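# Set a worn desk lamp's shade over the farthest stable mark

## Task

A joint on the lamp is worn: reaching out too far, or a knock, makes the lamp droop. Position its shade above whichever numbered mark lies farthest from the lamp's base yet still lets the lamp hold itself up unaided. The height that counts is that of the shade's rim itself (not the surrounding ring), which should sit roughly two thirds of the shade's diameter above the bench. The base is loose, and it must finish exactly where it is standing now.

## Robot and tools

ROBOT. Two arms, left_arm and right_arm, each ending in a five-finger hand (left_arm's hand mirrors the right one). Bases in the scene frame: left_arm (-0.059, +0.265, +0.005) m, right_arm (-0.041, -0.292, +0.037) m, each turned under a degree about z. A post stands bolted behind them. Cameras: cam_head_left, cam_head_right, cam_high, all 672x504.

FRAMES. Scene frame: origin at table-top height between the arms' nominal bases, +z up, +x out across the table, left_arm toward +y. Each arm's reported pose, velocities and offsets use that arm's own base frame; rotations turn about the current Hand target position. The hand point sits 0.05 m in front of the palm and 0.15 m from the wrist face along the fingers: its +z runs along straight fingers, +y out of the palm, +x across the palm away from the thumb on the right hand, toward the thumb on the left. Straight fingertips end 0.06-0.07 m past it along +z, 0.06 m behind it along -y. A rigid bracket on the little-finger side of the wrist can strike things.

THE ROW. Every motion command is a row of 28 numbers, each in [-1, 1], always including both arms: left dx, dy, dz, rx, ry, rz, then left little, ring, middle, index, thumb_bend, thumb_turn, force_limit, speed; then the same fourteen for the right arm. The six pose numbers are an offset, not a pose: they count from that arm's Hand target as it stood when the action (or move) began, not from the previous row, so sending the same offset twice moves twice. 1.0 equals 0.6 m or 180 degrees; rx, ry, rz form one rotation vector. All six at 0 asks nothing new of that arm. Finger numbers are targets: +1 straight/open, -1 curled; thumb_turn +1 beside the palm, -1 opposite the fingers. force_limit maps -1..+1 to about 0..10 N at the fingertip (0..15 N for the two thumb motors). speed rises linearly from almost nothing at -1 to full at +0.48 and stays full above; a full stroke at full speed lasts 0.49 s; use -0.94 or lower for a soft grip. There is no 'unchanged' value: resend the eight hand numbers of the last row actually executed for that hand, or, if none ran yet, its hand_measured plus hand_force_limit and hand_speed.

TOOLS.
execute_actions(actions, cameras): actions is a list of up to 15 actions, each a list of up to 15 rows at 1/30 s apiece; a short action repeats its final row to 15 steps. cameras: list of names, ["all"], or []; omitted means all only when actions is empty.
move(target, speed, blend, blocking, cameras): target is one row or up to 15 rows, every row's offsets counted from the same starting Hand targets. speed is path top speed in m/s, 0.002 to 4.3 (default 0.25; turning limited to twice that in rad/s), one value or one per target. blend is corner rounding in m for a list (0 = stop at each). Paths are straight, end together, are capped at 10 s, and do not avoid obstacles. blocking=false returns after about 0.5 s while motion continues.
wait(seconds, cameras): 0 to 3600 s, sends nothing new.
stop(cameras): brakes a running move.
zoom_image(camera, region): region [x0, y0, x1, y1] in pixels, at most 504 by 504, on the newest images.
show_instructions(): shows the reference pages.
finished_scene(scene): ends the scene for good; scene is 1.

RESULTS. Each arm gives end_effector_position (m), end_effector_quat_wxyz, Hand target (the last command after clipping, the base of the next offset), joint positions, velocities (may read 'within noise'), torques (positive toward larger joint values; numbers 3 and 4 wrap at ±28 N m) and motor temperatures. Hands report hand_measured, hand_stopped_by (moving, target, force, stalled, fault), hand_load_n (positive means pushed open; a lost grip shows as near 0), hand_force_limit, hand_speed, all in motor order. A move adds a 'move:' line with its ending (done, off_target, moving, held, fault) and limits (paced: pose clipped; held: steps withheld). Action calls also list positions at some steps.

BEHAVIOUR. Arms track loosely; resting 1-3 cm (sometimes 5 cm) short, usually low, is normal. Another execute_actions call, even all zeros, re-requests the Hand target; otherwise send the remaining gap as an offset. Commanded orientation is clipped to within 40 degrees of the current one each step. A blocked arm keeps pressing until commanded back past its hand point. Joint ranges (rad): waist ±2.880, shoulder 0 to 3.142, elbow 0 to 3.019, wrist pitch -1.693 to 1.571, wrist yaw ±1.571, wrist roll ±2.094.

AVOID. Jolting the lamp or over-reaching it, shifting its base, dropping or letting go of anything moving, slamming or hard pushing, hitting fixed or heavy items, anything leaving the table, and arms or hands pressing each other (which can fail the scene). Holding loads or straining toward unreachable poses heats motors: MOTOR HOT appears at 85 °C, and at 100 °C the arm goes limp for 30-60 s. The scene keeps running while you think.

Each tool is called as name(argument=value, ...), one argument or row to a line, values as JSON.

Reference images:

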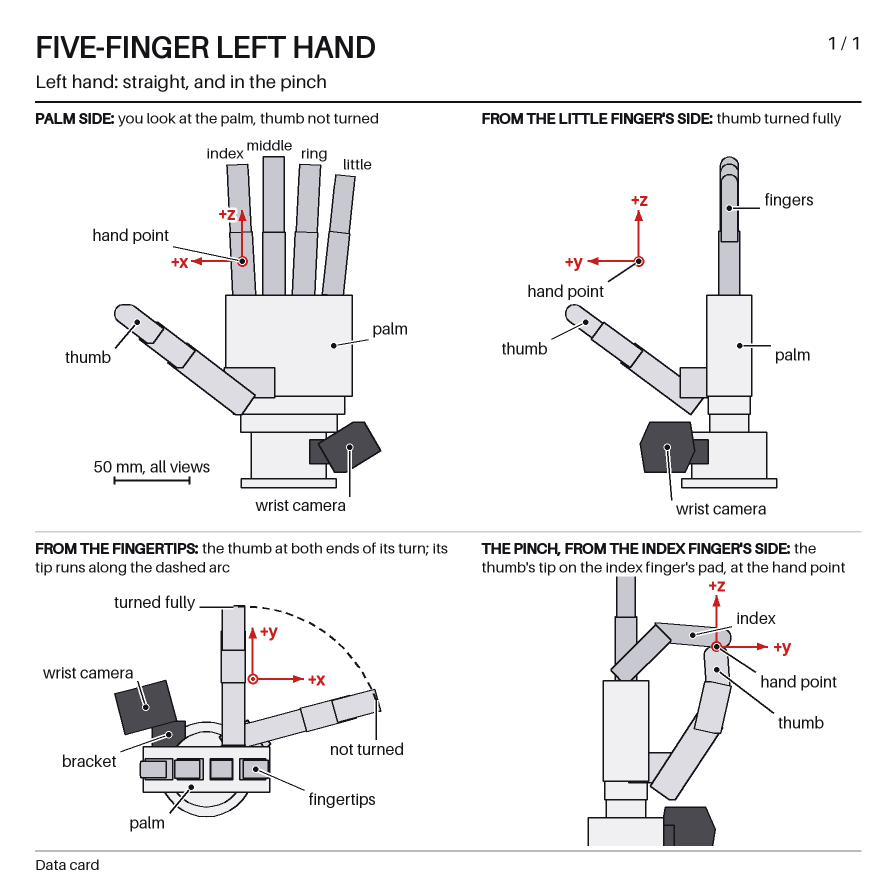

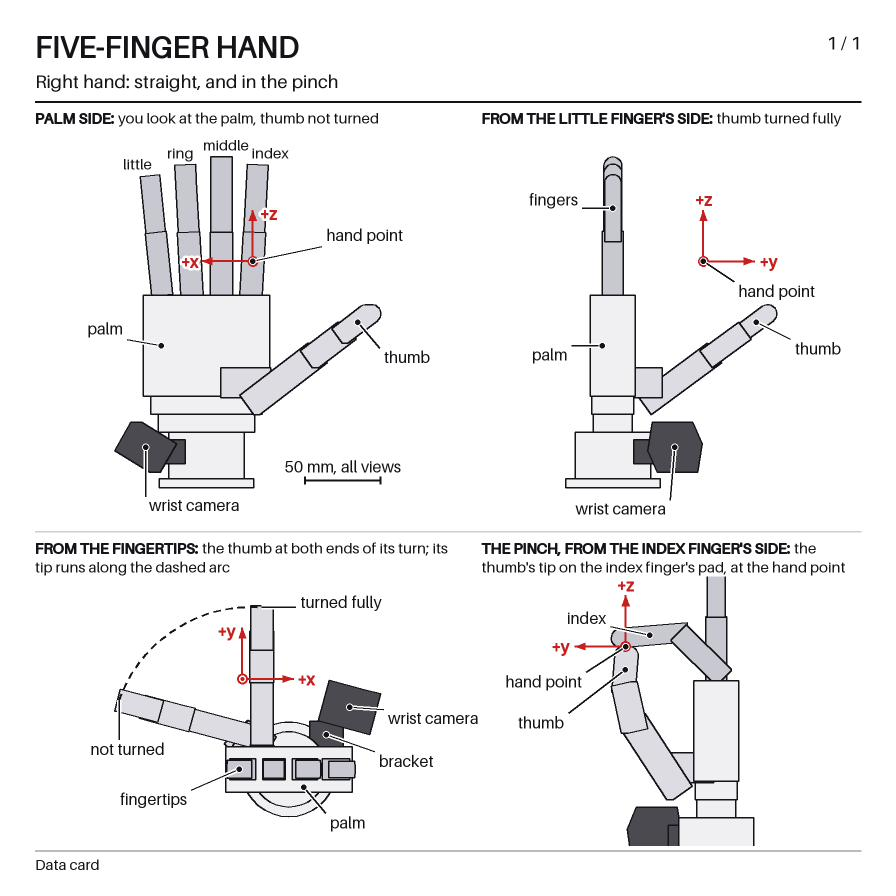

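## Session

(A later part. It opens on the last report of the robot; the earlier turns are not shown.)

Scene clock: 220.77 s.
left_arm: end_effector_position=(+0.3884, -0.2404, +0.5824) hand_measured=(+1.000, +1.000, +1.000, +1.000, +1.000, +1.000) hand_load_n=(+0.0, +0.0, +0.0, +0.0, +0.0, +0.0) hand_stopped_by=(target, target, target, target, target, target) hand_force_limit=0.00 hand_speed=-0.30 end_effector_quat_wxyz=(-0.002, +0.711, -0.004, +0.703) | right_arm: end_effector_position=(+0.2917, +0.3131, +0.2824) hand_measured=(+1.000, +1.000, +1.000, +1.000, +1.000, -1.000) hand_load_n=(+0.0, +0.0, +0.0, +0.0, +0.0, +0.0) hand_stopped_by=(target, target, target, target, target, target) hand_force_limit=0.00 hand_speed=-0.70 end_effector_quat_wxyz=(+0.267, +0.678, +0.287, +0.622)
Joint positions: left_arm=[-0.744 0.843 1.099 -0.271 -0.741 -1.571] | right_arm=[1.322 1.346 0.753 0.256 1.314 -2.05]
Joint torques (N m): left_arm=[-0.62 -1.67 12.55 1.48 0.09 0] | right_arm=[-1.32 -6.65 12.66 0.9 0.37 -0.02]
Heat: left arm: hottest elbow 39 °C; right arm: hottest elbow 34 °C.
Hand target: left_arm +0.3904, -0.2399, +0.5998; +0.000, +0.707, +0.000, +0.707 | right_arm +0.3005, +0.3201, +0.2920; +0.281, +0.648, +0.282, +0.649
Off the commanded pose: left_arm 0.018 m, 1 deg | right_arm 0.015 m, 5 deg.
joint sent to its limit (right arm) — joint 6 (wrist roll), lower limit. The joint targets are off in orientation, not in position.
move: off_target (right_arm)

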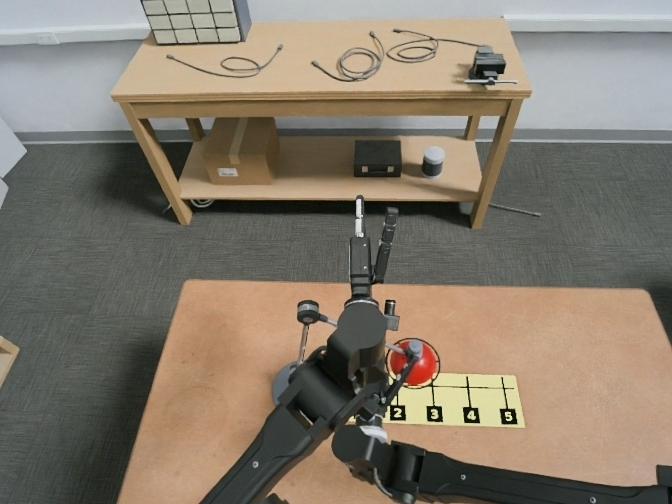

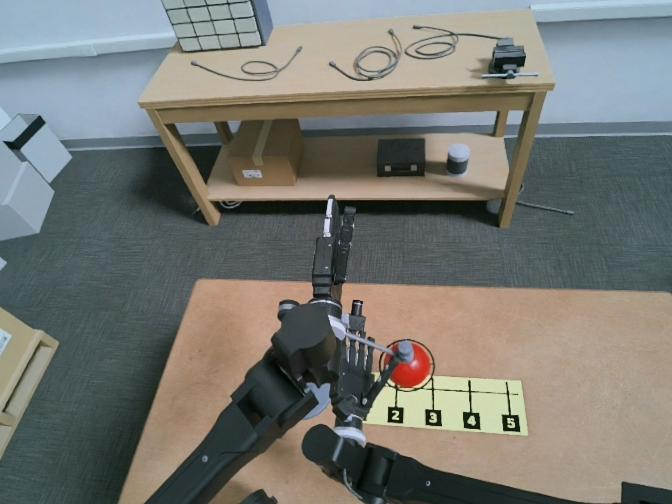

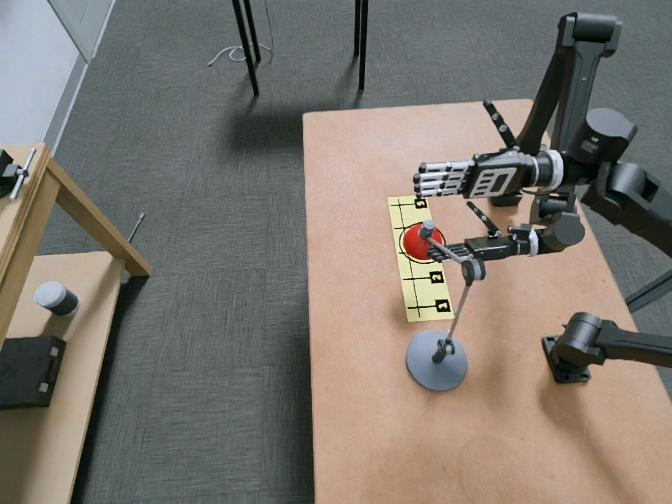

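move(
  target=[
    [0,0,0,0,0,0,1,1,1,1,1,1,0,-0.3,0.12,0.0,0.0,0,0,0,1,1,1,1,1,-1,0,-0.7],
  ],
  cameras=["all"],
  speed=0.06,
)

zoom_image(
  camera="cam_high",
  region=[380, 190, 540, 350],
)

zoom_image(
  camera="cam_head_right",
  region=[290, 290, 450, 450],
)

Scene clock: 222.87 s.
left_arm: end_effector_position=(+0.3884, -0.2404, +0.5824) hand_measured=(+1.000, +1.000, +1.000, +1.000, +1.000, +1.000) hand_load_n=(+0.0, +0.0, +0.0, +0.0, +0.0, +0.0) hand_stopped_by=(target, target, target, target, target, target) hand_force_limit=0.00 hand_speed=-0.30 end_effector_quat_wxyz=(-0.002, +0.711, -0.004, +0.703) | right_arm: end_effector_position=(+0.3579, +0.3163, +0.2795) hand_measured=(+1.000, +1.000, +1.000, +1.000, +1.000, -1.000) hand_load_n=(+0.0, +0.0, +0.0, +0.0, +0.0, +0.0) hand_stopped_by=(target, target, target, target, target, target) hand_force_limit=0.00 hand_speed=-0.70 end_effector_quat_wxyz=(+0.257, +0.696, +0.283, +0.608)
Joint positions: left_arm=[-0.744 0.843 1.099 -0.271 -0.741 -1.571] | right_arm=[1.169 1.404 0.83 0.245 1.163 -2.052]
Joint velocities: left_arm=[-0.044 0.005 -0.007 -0.007 -0.066 0.051] | right_arm=[within noise]
Joint torques (N m): left_arm=[0.03 -2.67 12.64 1.61 0.05 -0.05] | right_arm=[-2.43 -8.59 13.03 1.1 0.33 -0.02]
Heat: left arm: hottest elbow 39 °C; right arm: hottest elbow 34 °C.
Hand target: left_arm +0.3904, -0.2399, +0.5998; +0.000, +0.707, +0.000, +0.707 | right_arm +0.3725, +0.3198, +0.2920; +0.282, +0.648, +0.282, +0.649
Off the commanded pose: left_arm 0.018 m, 1 deg | right_arm 0.020 m, 8 deg.
joint sent to its limit (right arm) — joint 6 (wrist roll), lower limit. The joint targets are off in orientation, not in position.
move: off_target (right_arm)

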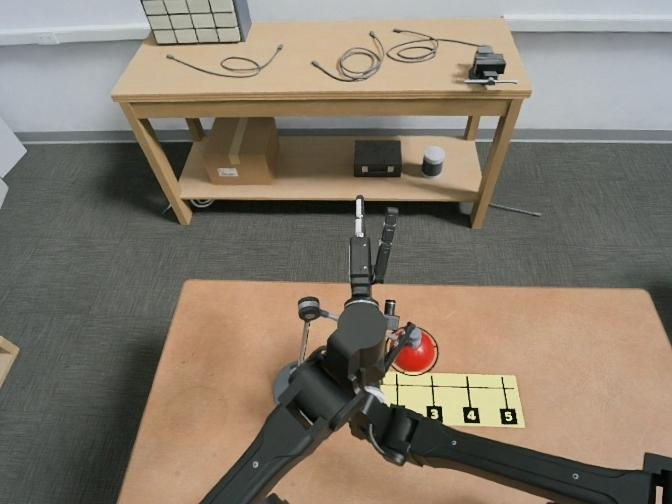

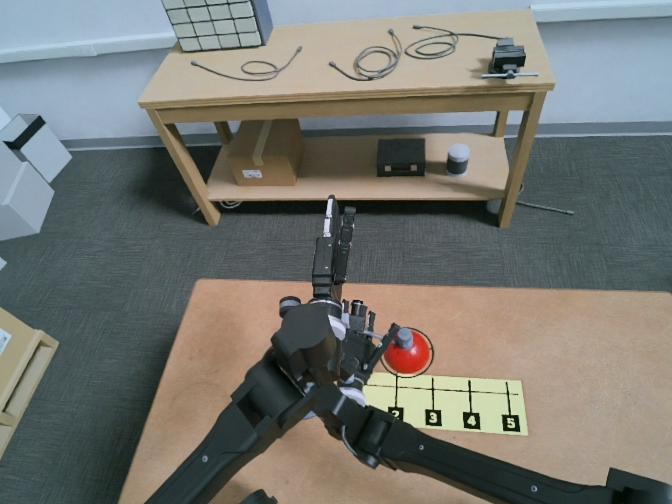

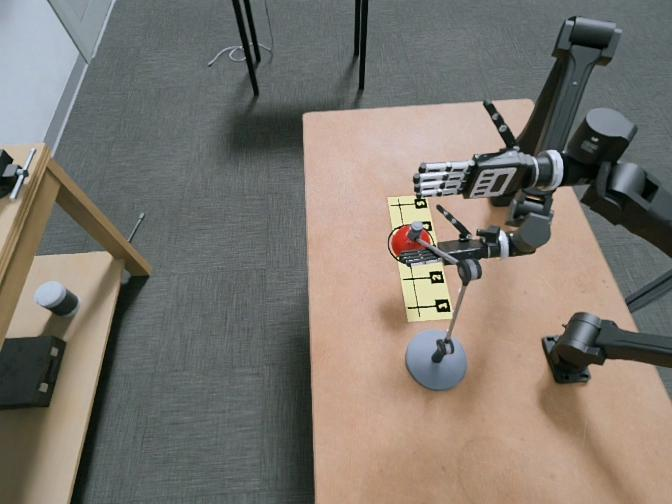

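Scaled by 3.150 from the camera's image (finer frame: 960x720).

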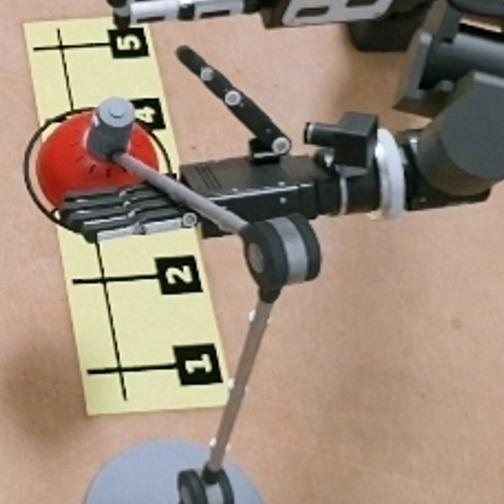

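Scaled by 3.150 from the camera's image (finer frame: 960x720).

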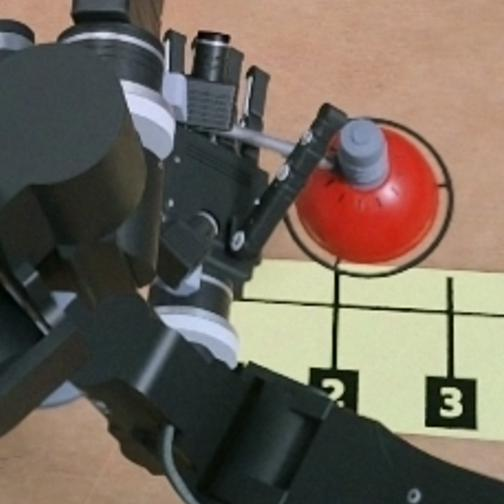

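move(
  target=[
    [0,0,0,0,0,0,1,1,1,1,1,1,0,-0.3,0,0,0,0,0,0,-0.7,-0.7,-0.7,-0.7,0.6,-1,-0.7,-0.8],
  ],
  cameras=["all"],
  speed=0.06,
)

zoom_image(
  camera="cam_high",
  region=[380, 190, 540, 350],
)

zoom_image(
  camera="cam_head_right",
  region=[290, 290, 450, 450],
)

Scene clock: 227.17 s.
left_arm: end_effector_position=(+0.3884, -0.2404, +0.5824) hand_measured=(+1.000, +1.000, +1.000, +1.000, +1.000, +1.000) hand_load_n=(+0.0, +0.0, +0.0, +0.0, +0.0, +0.0) hand_stopped_by=(target, target, target, target, target, target) hand_force_limit=0.00 hand_speed=-0.30 end_effector_quat_wxyz=(-0.002, +0.711, -0.004, +0.703) | right_arm: end_effector_position=(+0.3623, +0.3183, +0.2734) hand_measured=(-0.700, -0.700, -0.700, -0.700, +0.600, -1.000) hand_load_n=(+0.0, +0.0, +0.0, +1.0, +0.0, +0.0) hand_stopped_by=(target, target, target, target, target, target) hand_force_limit=-0.70 hand_speed=-0.80 end_effector_quat_wxyz=(+0.258, +0.697, +0.287, +0.605)
Joint positions: left_arm=[-0.744 0.843 1.099 -0.271 -0.741 -1.571] | right_arm=[1.161 1.42 0.833 0.245 1.151 -2.05]
Joint torques (N m): left_arm=[0.15 -2.96 12.6 1.57 0.03 -0.05] | right_arm=[-1.26 -9.99 12.93 1.07 0.77 -0.04]
Heat: left arm: hottest elbow 39 °C; right arm: hottest elbow 34 °C.
Hand target: left_arm +0.3904, -0.2399, +0.5998; +0.000, +0.707, +0.000, +0.707 | right_arm +0.3725, +0.3198, +0.2920; +0.281, +0.648, +0.282, +0.649
Off the commanded pose: left_arm 0.018 m, 1 deg | right_arm 0.021 m, 8 deg.
joint sent to its limit (right arm) — joint 6 (wrist roll), lower limit. The joint targets are off in orientation, not in position.
move: done

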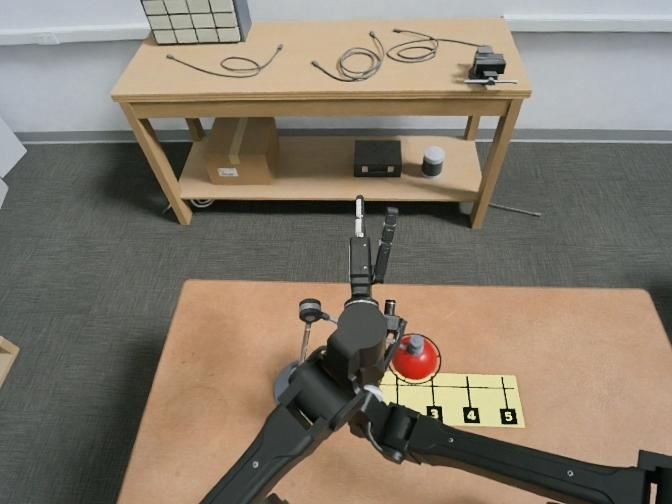

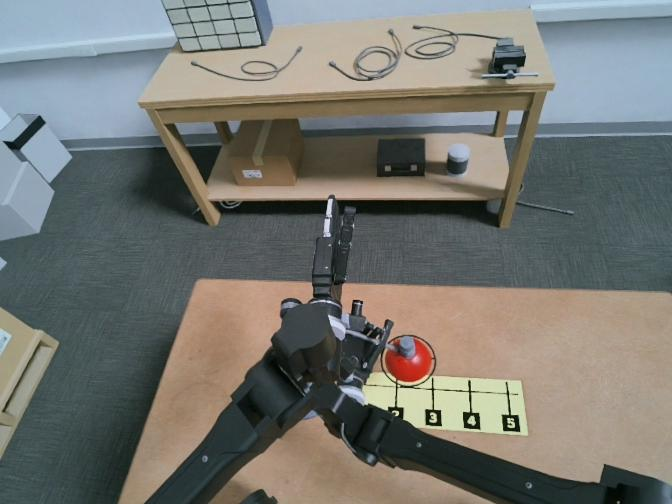

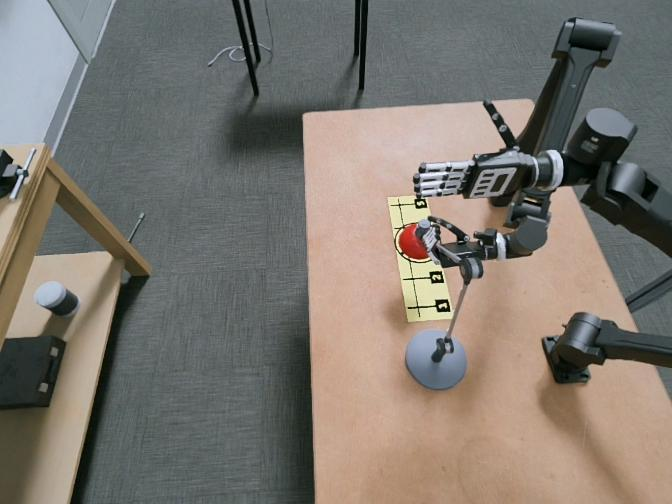

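Scaled by 3.150 from the camera's image (finer frame: 960x720).

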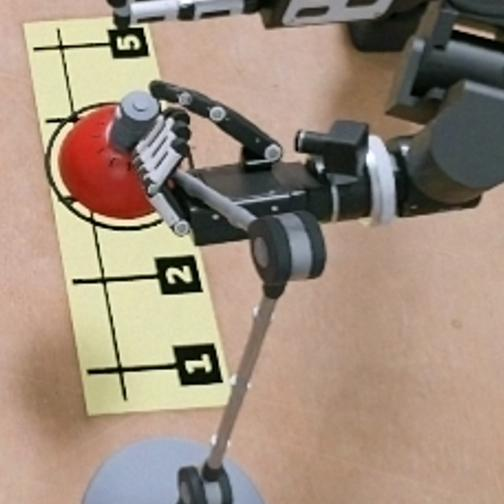

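Scaled by 3.150 from the camera's image (finer frame: 960x720).

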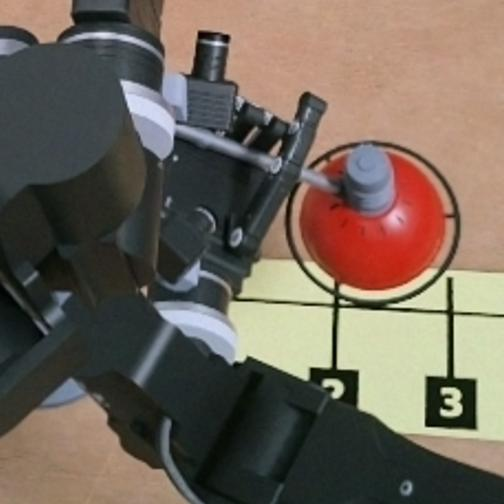

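move(
  target=[
    [0,0.06,-0.085,0,0,0,1,1,1,1,1,1,0,-0.3,0,0,0,0,0,0,-0.7,-0.7,-0.7,-0.7,0.6,-1,-0.7,-0.8],
  ],
  cameras=["all"],
  speed=0.06,
)

zoom_image(
  camera="cam_high",
  region=[380, 190, 540, 350],
)

zoom_image(
  camera="cam_head_right",
  region=[250, 260, 410, 420],
)

zoom_image(
  camera="cam_head_left",
  region=[270, 260, 430, 420],
)

Scene clock: 229.03 s.
left_arm: end_effector_position=(+0.3918, -0.2077, +0.5463) hand_measured=(+1.000, +1.000, +1.000, +1.000, +1.000, +1.000) hand_load_n=(-0.5, +0.0, +0.0, +0.0, +0.0, +0.0) hand_stopped_by=(target, target, target, target, target, target) hand_force_limit=0.00 hand_speed=-0.30 end_effector_quat_wxyz=(-0.003, +0.713, -0.006, +0.701) | right_arm: end_effector_position=(+0.3623, +0.3183, +0.2734) hand_measured=(-0.700, -0.700, -0.700, -0.700, +0.600, -1.000) hand_load_n=(+0.0, +0.0, +0.0, +1.0, +0.0, +0.5) hand_stopped_by=(target, target, target, target, target, target) hand_force_limit=-0.70 hand_speed=-0.80 end_effector_quat_wxyz=(+0.258, +0.697, +0.287, +0.605)
Joint positions: left_arm=[-0.636 0.771 0.976 -0.225 -0.632 -1.571] | right_arm=[1.161 1.42 0.833 0.245 1.151 -2.05]
Joint torques (N m): left_arm=[-0.32 -3.55 8.98 3.08 0.06 -0.04] | right_arm=[-1.61 -9.47 12.9 1.09 0.72 -0.09]
Heat: left arm: hottest elbow 39 °C; right arm: hottest elbow 34 °C.
Hand target: left_arm +0.3904, -0.2041, +0.5488; +0.000, +0.707, +0.000, +0.707 | right_arm +0.3725, +0.3198, +0.2920; +0.281, +0.648, +0.282, +0.649
Off the commanded pose: left_arm 0.005 m, 1 deg | right_arm 0.021 m, 8 deg.
joint sent to its limit (right arm) — joint 6 (wrist roll), lower limit. The joint targets are off in orientation, not in position.
move: done

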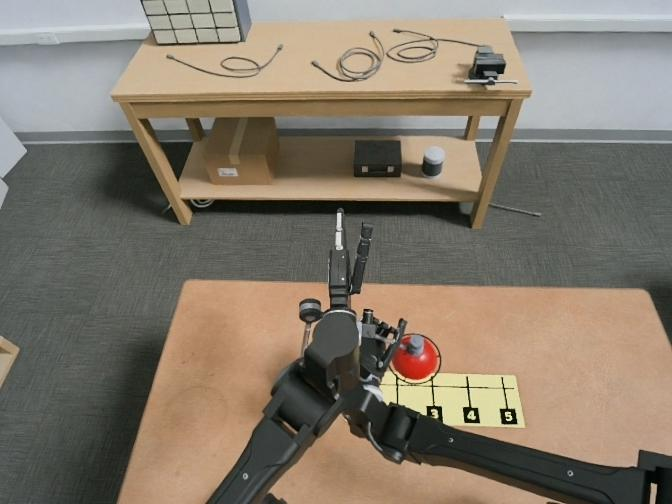

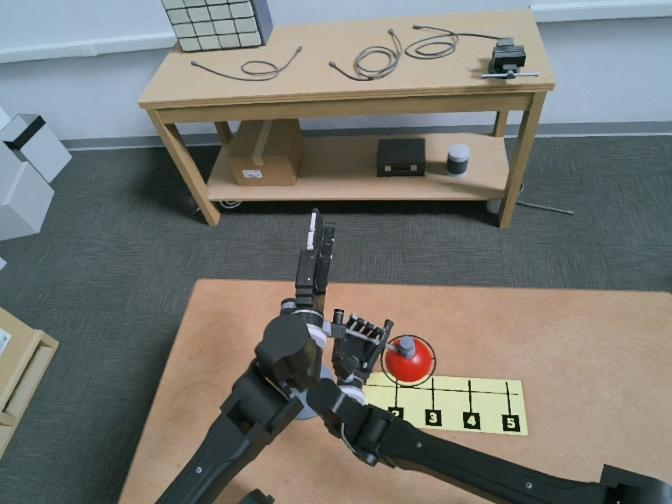

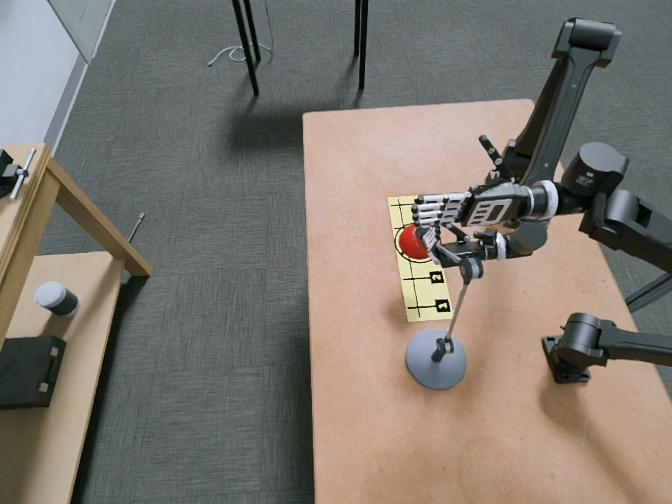

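Scaled by 3.150 from the camera's image (finer frame: 960x720).

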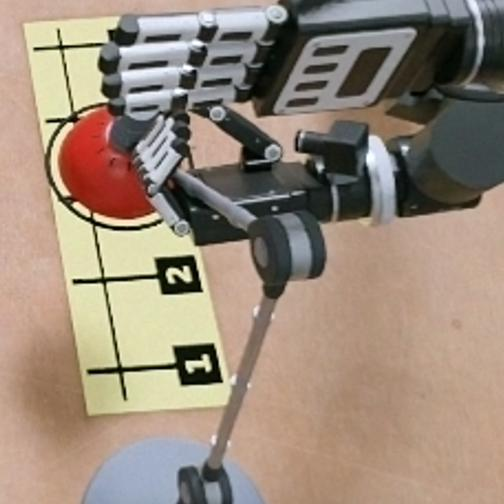

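Scaled by 3.150 from the camera's image (finer frame: 960x720).

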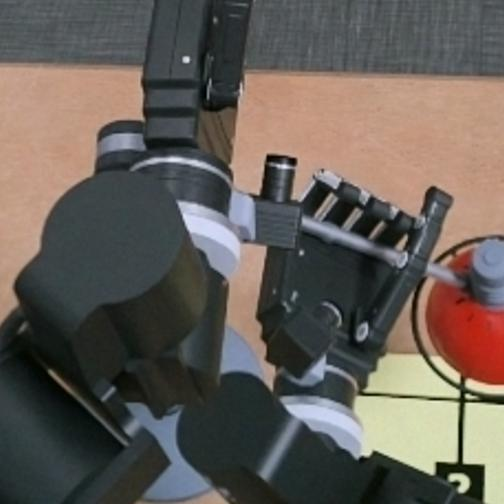

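Scaled by 3.150 from the camera's image (finer frame: 960x720).

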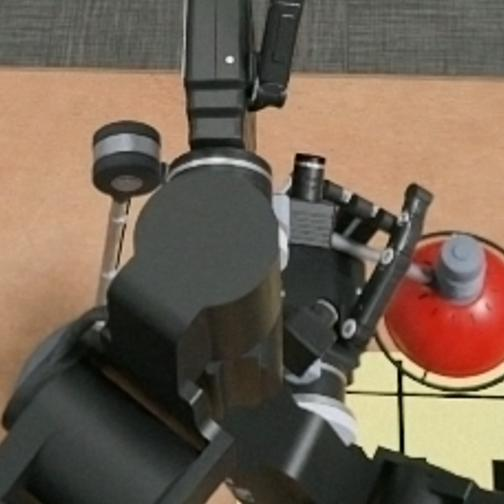

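move(
  target=[
    [0,0.045,-0.045,0,0,0,1,1,1,1,1,1,0,-0.3,0,0,0,0,0,0,-0.7,-0.7,-0.7,-0.7,0.6,-1,-0.7,-0.8],
  ],
  cameras=["cam_high","cam_head_left"],
  speed=0.04,
)

zoom_image(
  camera="cam_high",
  region=[380, 190, 560, 350],
)

zoom_image(
  camera="cam_head_left",
  region=[270, 260, 430, 420],
)

Scene clock: 230.90 s.
left_arm: end_effector_position=(+0.3921, -0.1804, +0.5199) hand_measured=(+1.000, +1.000, +1.000, +1.000, +1.000, +1.000) hand_load_n=(+0.0, +0.0, +0.0, +0.0, -0.5, -0.5) hand_stopped_by=(target, target, target, target, target, target) hand_force_limit=0.00 hand_speed=-0.30 end_effector_quat_wxyz=(-0.002, +0.713, -0.005, +0.701) | right_arm: end_effector_position=(+0.3623, +0.3183, +0.2734) hand_measured=(-0.700, -0.700, -0.700, -0.700, +0.600, -1.000) hand_load_n=(+0.0, +0.0, +0.0, +1.0, +0.0, +0.0) hand_stopped_by=(target, target, target, target, target, target) hand_force_limit=-0.70 hand_speed=-0.80 end_effector_quat_wxyz=(+0.258, +0.697, +0.287, +0.605)
Joint positions: left_arm=[-0.541 0.714 0.884 -0.189 -0.537 -1.571] | right_arm=[1.161 1.42 0.833 0.245 1.151 -2.05]
Joint torques (N m): left_arm=[-0.09 -2.84 9.02 3.11 0.03 -0.02] | right_arm=[-1.61 -9.47 13.04 1.29 0.82 -0.09]
Heat: left arm: hottest elbow 39 °C; right arm: hottest elbow 34 °C.
Hand target: left_arm +0.3904, -0.1769, +0.5219; +0.000, +0.707, +0.000, +0.707 | right_arm +0.3725, +0.3198, +0.2920; +0.281, +0.648, +0.282, +0.649
Off the commanded pose: left_arm 0.004 m, 1 deg | right_arm 0.021 m, 8 deg.
joint sent to its limit (right arm) — joint 6 (wrist roll), lower limit. The joint targets are off in orientation, not in position.
move: done
Images, in order (width x height): cam_head_left 672x504, cam_high 672x504.

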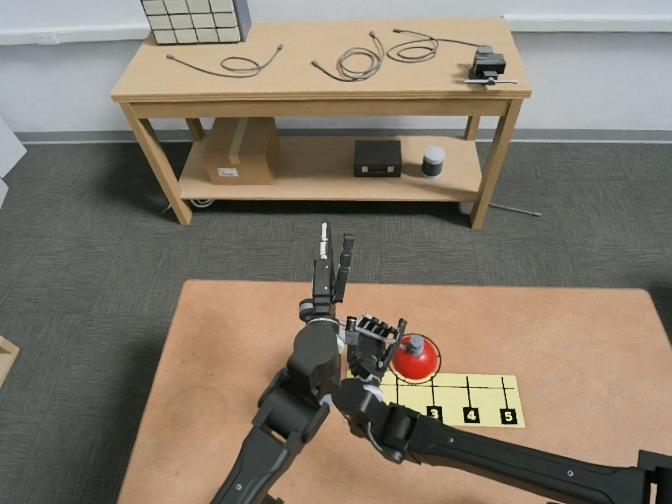

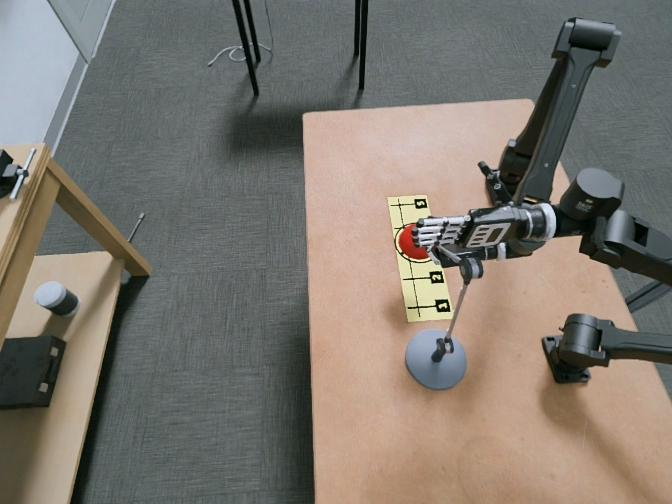

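Scaled by 2.800 from the camera's image (finer frame: 960x720).

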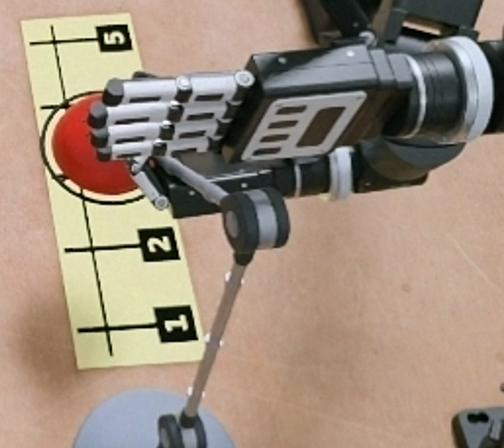

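Scaled by 3.150 from the camera's image (finer frame: 960x720).

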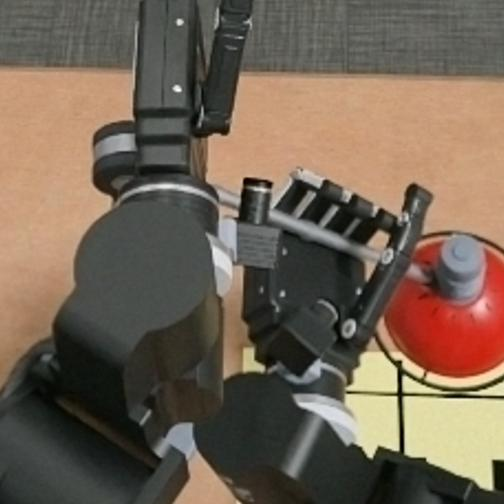

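move(
  target=[
    [0,0.01,-0.01,0,0,0,1,1,1,1,1,1,0,-0.3,-0.01,-0.045,0.035,0,0,0,-0.7,-0.7,-0.7,-0.7,0.6,-1,-0.7,-0.8],
  ],
  cameras=["cam_high","cam_head_left"],
  speed=0.04,
)

zoom_image(
  camera="cam_high",
  region=[380, 190, 560, 410],
)

zoom_image(
  camera="cam_head_left",
  region=[270, 260, 450, 420],
)

Scene clock: 233.40 s.
left_arm: end_effector_position=(+0.3921, -0.1749, +0.5143) hand_measured=(+1.000, +1.000, +1.000, +1.000, +1.000, +1.000) hand_load_n=(+0.0, +0.0, +0.0, +0.0, +0.0, +0.0) hand_stopped_by=(target, target, target, target, target, target) hand_force_limit=0.00 hand_speed=-0.30 end_effector_quat_wxyz=(-0.002, +0.713, -0.005, +0.701) | right_arm: end_effector_position=(+0.3608, +0.3160, +0.2772) hand_measured=(-0.700, -0.700, -0.700, -0.700, +0.600, -1.000) hand_load_n=(+0.0, +0.5, +0.0, +0.5, +0.0, +0.0) hand_stopped_by=(target, target, target, target, target, target) hand_force_limit=-0.70 hand_speed=-0.80 end_effector_quat_wxyz=(+0.256, +0.698, +0.303, +0.596)
Joint positions: left_arm=[-0.519 0.703 0.865 -0.181 -0.514 -1.571] | right_arm=[1.161 1.39 0.833 0.175 1.129 -2.038]
Joint torques (N m): left_arm=[-0.09 -3.02 8.85 2.99 0.12 -0.05] | right_arm=[-2.08 -15.5 10.11 1.51 1.38 -0.19]
Heat: left arm: hottest elbow 39 °C; right arm: hottest elbow 34 °C.
Hand target: left_arm +0.3904, -0.1709, +0.5158; +0.000, +0.707, +0.000, +0.707 | right_arm +0.3665, +0.2930, +0.3129; +0.281, +0.648, +0.282, +0.649
Off the commanded pose: left_arm 0.005 m, 1 deg | right_arm 0.043 m, 9 deg.
joint sent to its limit (right arm) — joint 6 (wrist roll), lower limit. The joint targets are off in orientation, not in position.
move: off_target (right_arm)
Images, in order (width x height): cam_head_left 672x504, cam_high 672x504.

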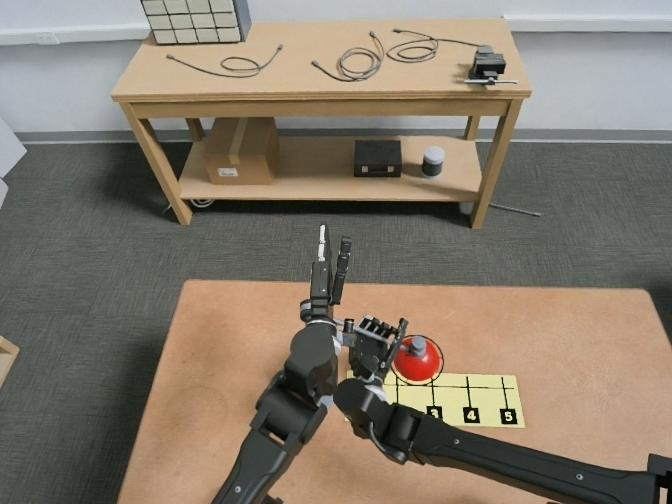

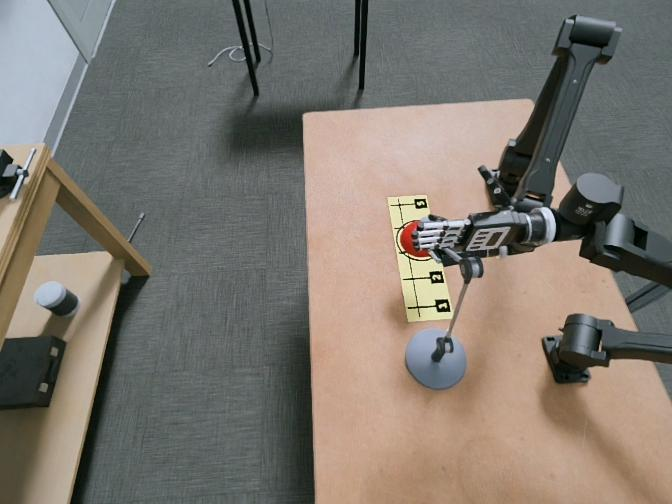

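Scaled by 2.291 from the camera's image (finer frame: 960x720).

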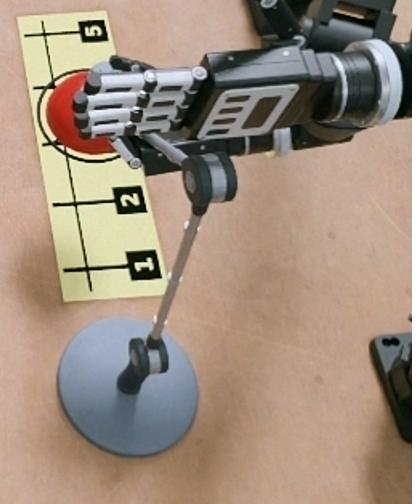

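Scaled by 2.800 from the camera's image (finer frame: 960x720).

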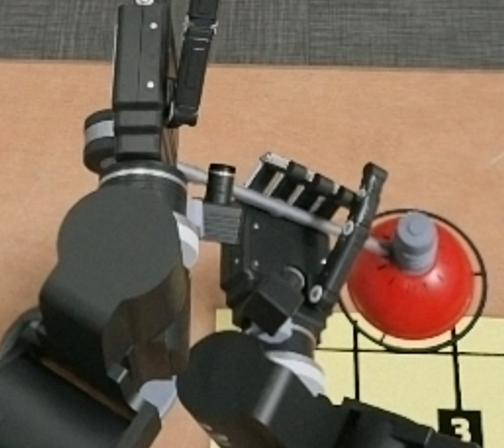

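move(
  target=[
    [0,0,0,0,0,0,1,1,1,1,1,1,0,-0.3,0,-0.05,0.04,0,0,0,-0.7,-0.7,-0.7,-0.7,0.6,-1,-0.7,-0.8],
  ],
  cameras=["cam_high","cam_head_left"],
  speed=0.04,
)

zoom_image(
  camera="cam_high",
  region=[380, 190, 560, 410],
)

zoom_image(
  camera="cam_head_left",
  region=[270, 260, 450, 420],
)

Scene clock: 235.80 s.
left_arm: end_effector_position=(+0.3921, -0.1749, +0.5143) hand_measured=(+1.000, +1.000, +1.000, +1.000, +1.000, +1.000) hand_load_n=(+0.0, +0.0, +0.0, +0.0, +0.0, +0.0) hand_stopped_by=(target, target, target, target, target, target) hand_force_limit=0.00 hand_speed=-0.30 end_effector_quat_wxyz=(-0.002, +0.713, -0.005, +0.701) | right_arm: end_effector_position=(+0.3594, +0.2928, +0.2939) hand_measured=(-0.700, -0.700, -0.700, -0.700, +0.600, -1.000) hand_load_n=(+0.0, +0.0, +0.0, +0.0, -0.5, +0.0) hand_stopped_by=(target, target, target, target, target, target) hand_force_limit=-0.70 hand_speed=-0.80 end_effector_quat_wxyz=(+0.262, +0.699, +0.320, +0.584)
Joint positions: left_arm=[-0.519 0.703 0.865 -0.181 -0.514 -1.571] | right_arm=[1.14 1.297 0.808 0.082 1.098 -2.055]
Joint torques (N m): left_arm=[0.44 -3.37 8.94 3.15 0.05 -0.02] | right_arm=[-3.84 -14.51 11.06 1.85 1.62 -0.02]
Heat: left arm: hottest elbow 39 °C; right arm: hottest elbow 35 °C.
Hand target: left_arm +0.3904, -0.1709, +0.5158; +0.000, +0.707, +0.000, +0.707 | right_arm +0.3665, +0.2630, +0.3370; +0.281, +0.648, +0.282, +0.649
Off the commanded pose: left_arm 0.005 m, 1 deg | right_arm 0.053 m, 11 deg.
joint sent to its limit (right arm) — joint 6 (wrist roll), lower limit. The joint targets are off in orientation, not in position.
move: off_target (right_arm)
Images, in order (width x height): cam_head_left 672x504, cam_high 672x504.

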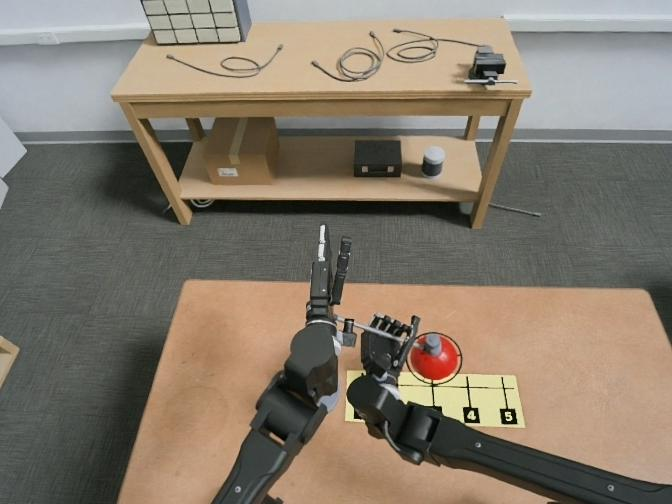

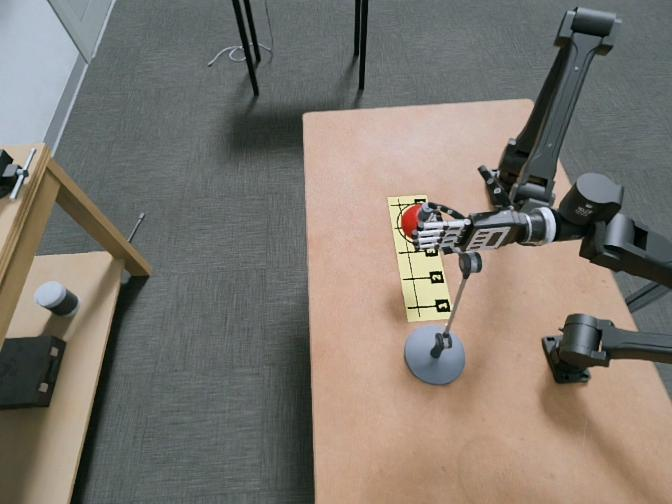

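Scaled by 2.291 from the camera's image (finer frame: 960x720).

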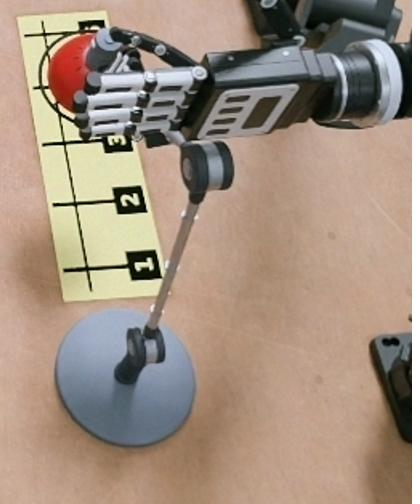

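Scaled by 2.800 from the camera's image (finer frame: 960x720).

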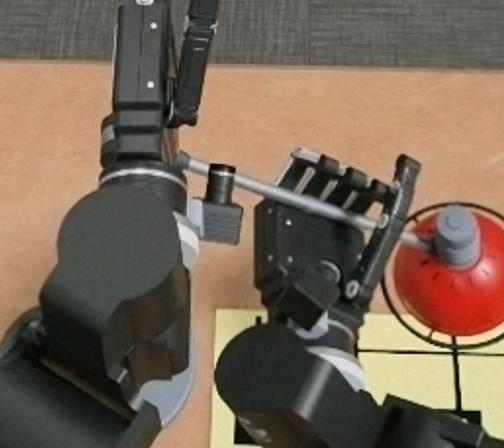

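move(
  target=[
    [0,0.05,-0.012,0,0,0,1,1,1,1,1,1,0,-0.3,0,0,0,0,0,0,-0.7,-0.7,-0.7,-0.7,0.6,-1,-0.7,-0.8],
  ],
  cameras=["cam_high","cam_head_left"],
  speed=0.04,
)

zoom_image(
  camera="cam_high",
  region=[380, 190, 560, 410],
)

zoom_image(
  camera="cam_head_left",
  region=[270, 260, 450, 420],
)

Scene clock: 237.70 s.
left_arm: end_effector_position=(+0.3920, -0.1436, +0.5101) hand_measured=(+1.000, +1.000, +1.000, +1.000, +1.000, +1.000) hand_load_n=(+0.0, +0.0, +0.0, +0.0, +0.0, +0.0) hand_stopped_by=(target, target, target, target, target, target) hand_force_limit=0.00 hand_speed=-0.30 end_effector_quat_wxyz=(+0.000, +0.710, -0.002, +0.704) | right_arm: end_effector_position=(+0.3594, +0.2928, +0.2939) hand_measured=(-0.700, -0.700, -0.700, -0.700, +0.600, -1.000) hand_load_n=(+0.0, +0.0, +0.0, +0.0, +0.0, +0.0) hand_stopped_by=(target, target, target, target, target, target) hand_force_limit=-0.70 hand_speed=-0.80 end_effector_quat_wxyz=(+0.262, +0.699, +0.320, +0.584)
Joint positions: left_arm=[-0.394 0.659 0.831 -0.181 -0.39 -1.571] | right_arm=[1.14 1.297 0.808 0.082 1.098 -2.055]
Joint torques (N m): left_arm=[-0.26 -1.73 8.98 2.78 0.08 -0.02] | right_arm=[-2.61 -14.8 11.08 2.22 1.57 -0.01]
Heat: left arm: hottest elbow 39 °C; right arm: hottest elbow 35 °C.
Hand target: left_arm +0.3904, -0.1411, +0.5086; +0.000, +0.707, +0.000, +0.707 | right_arm +0.3665, +0.2630, +0.3370; +0.281, +0.648, +0.282, +0.649
Off the commanded pose: left_arm 0.003 m, 0 deg | right_arm 0.053 m, 11 deg.
joint sent to its limit (right arm) — joint 6 (wrist roll), lower limit. The joint targets are off in orientation, not in position.
move: done
Images, in order (width x height): cam_head_left 672x504, cam_high 672x504.

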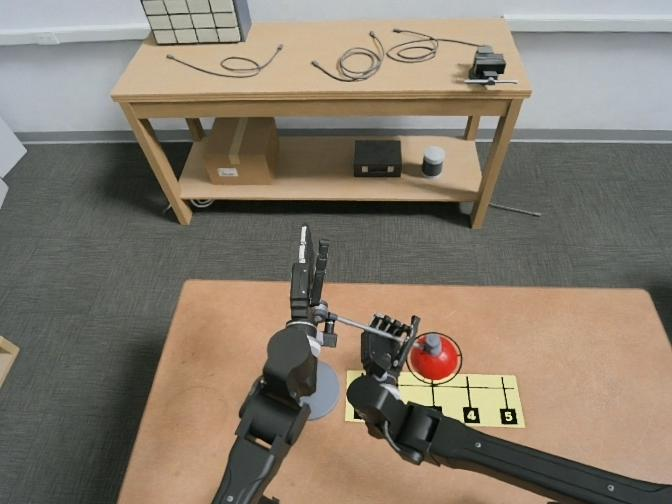

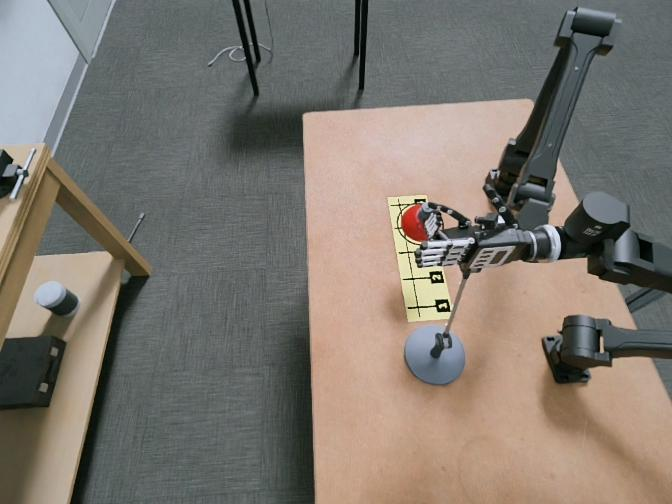

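Scaled by 2.291 from the camera's image (finer frame: 960x720).

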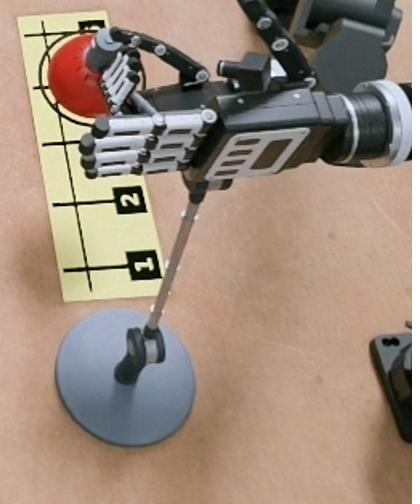

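Scaled by 2.800 from the camera's image (finer frame: 960x720).

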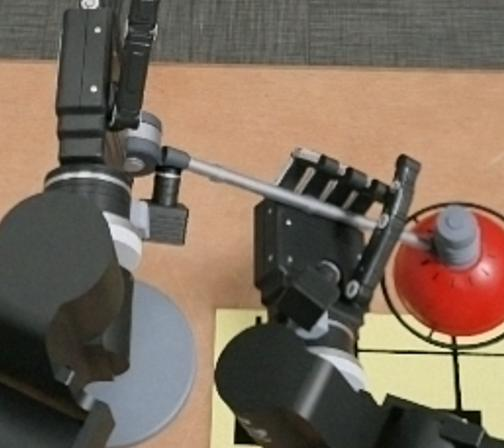

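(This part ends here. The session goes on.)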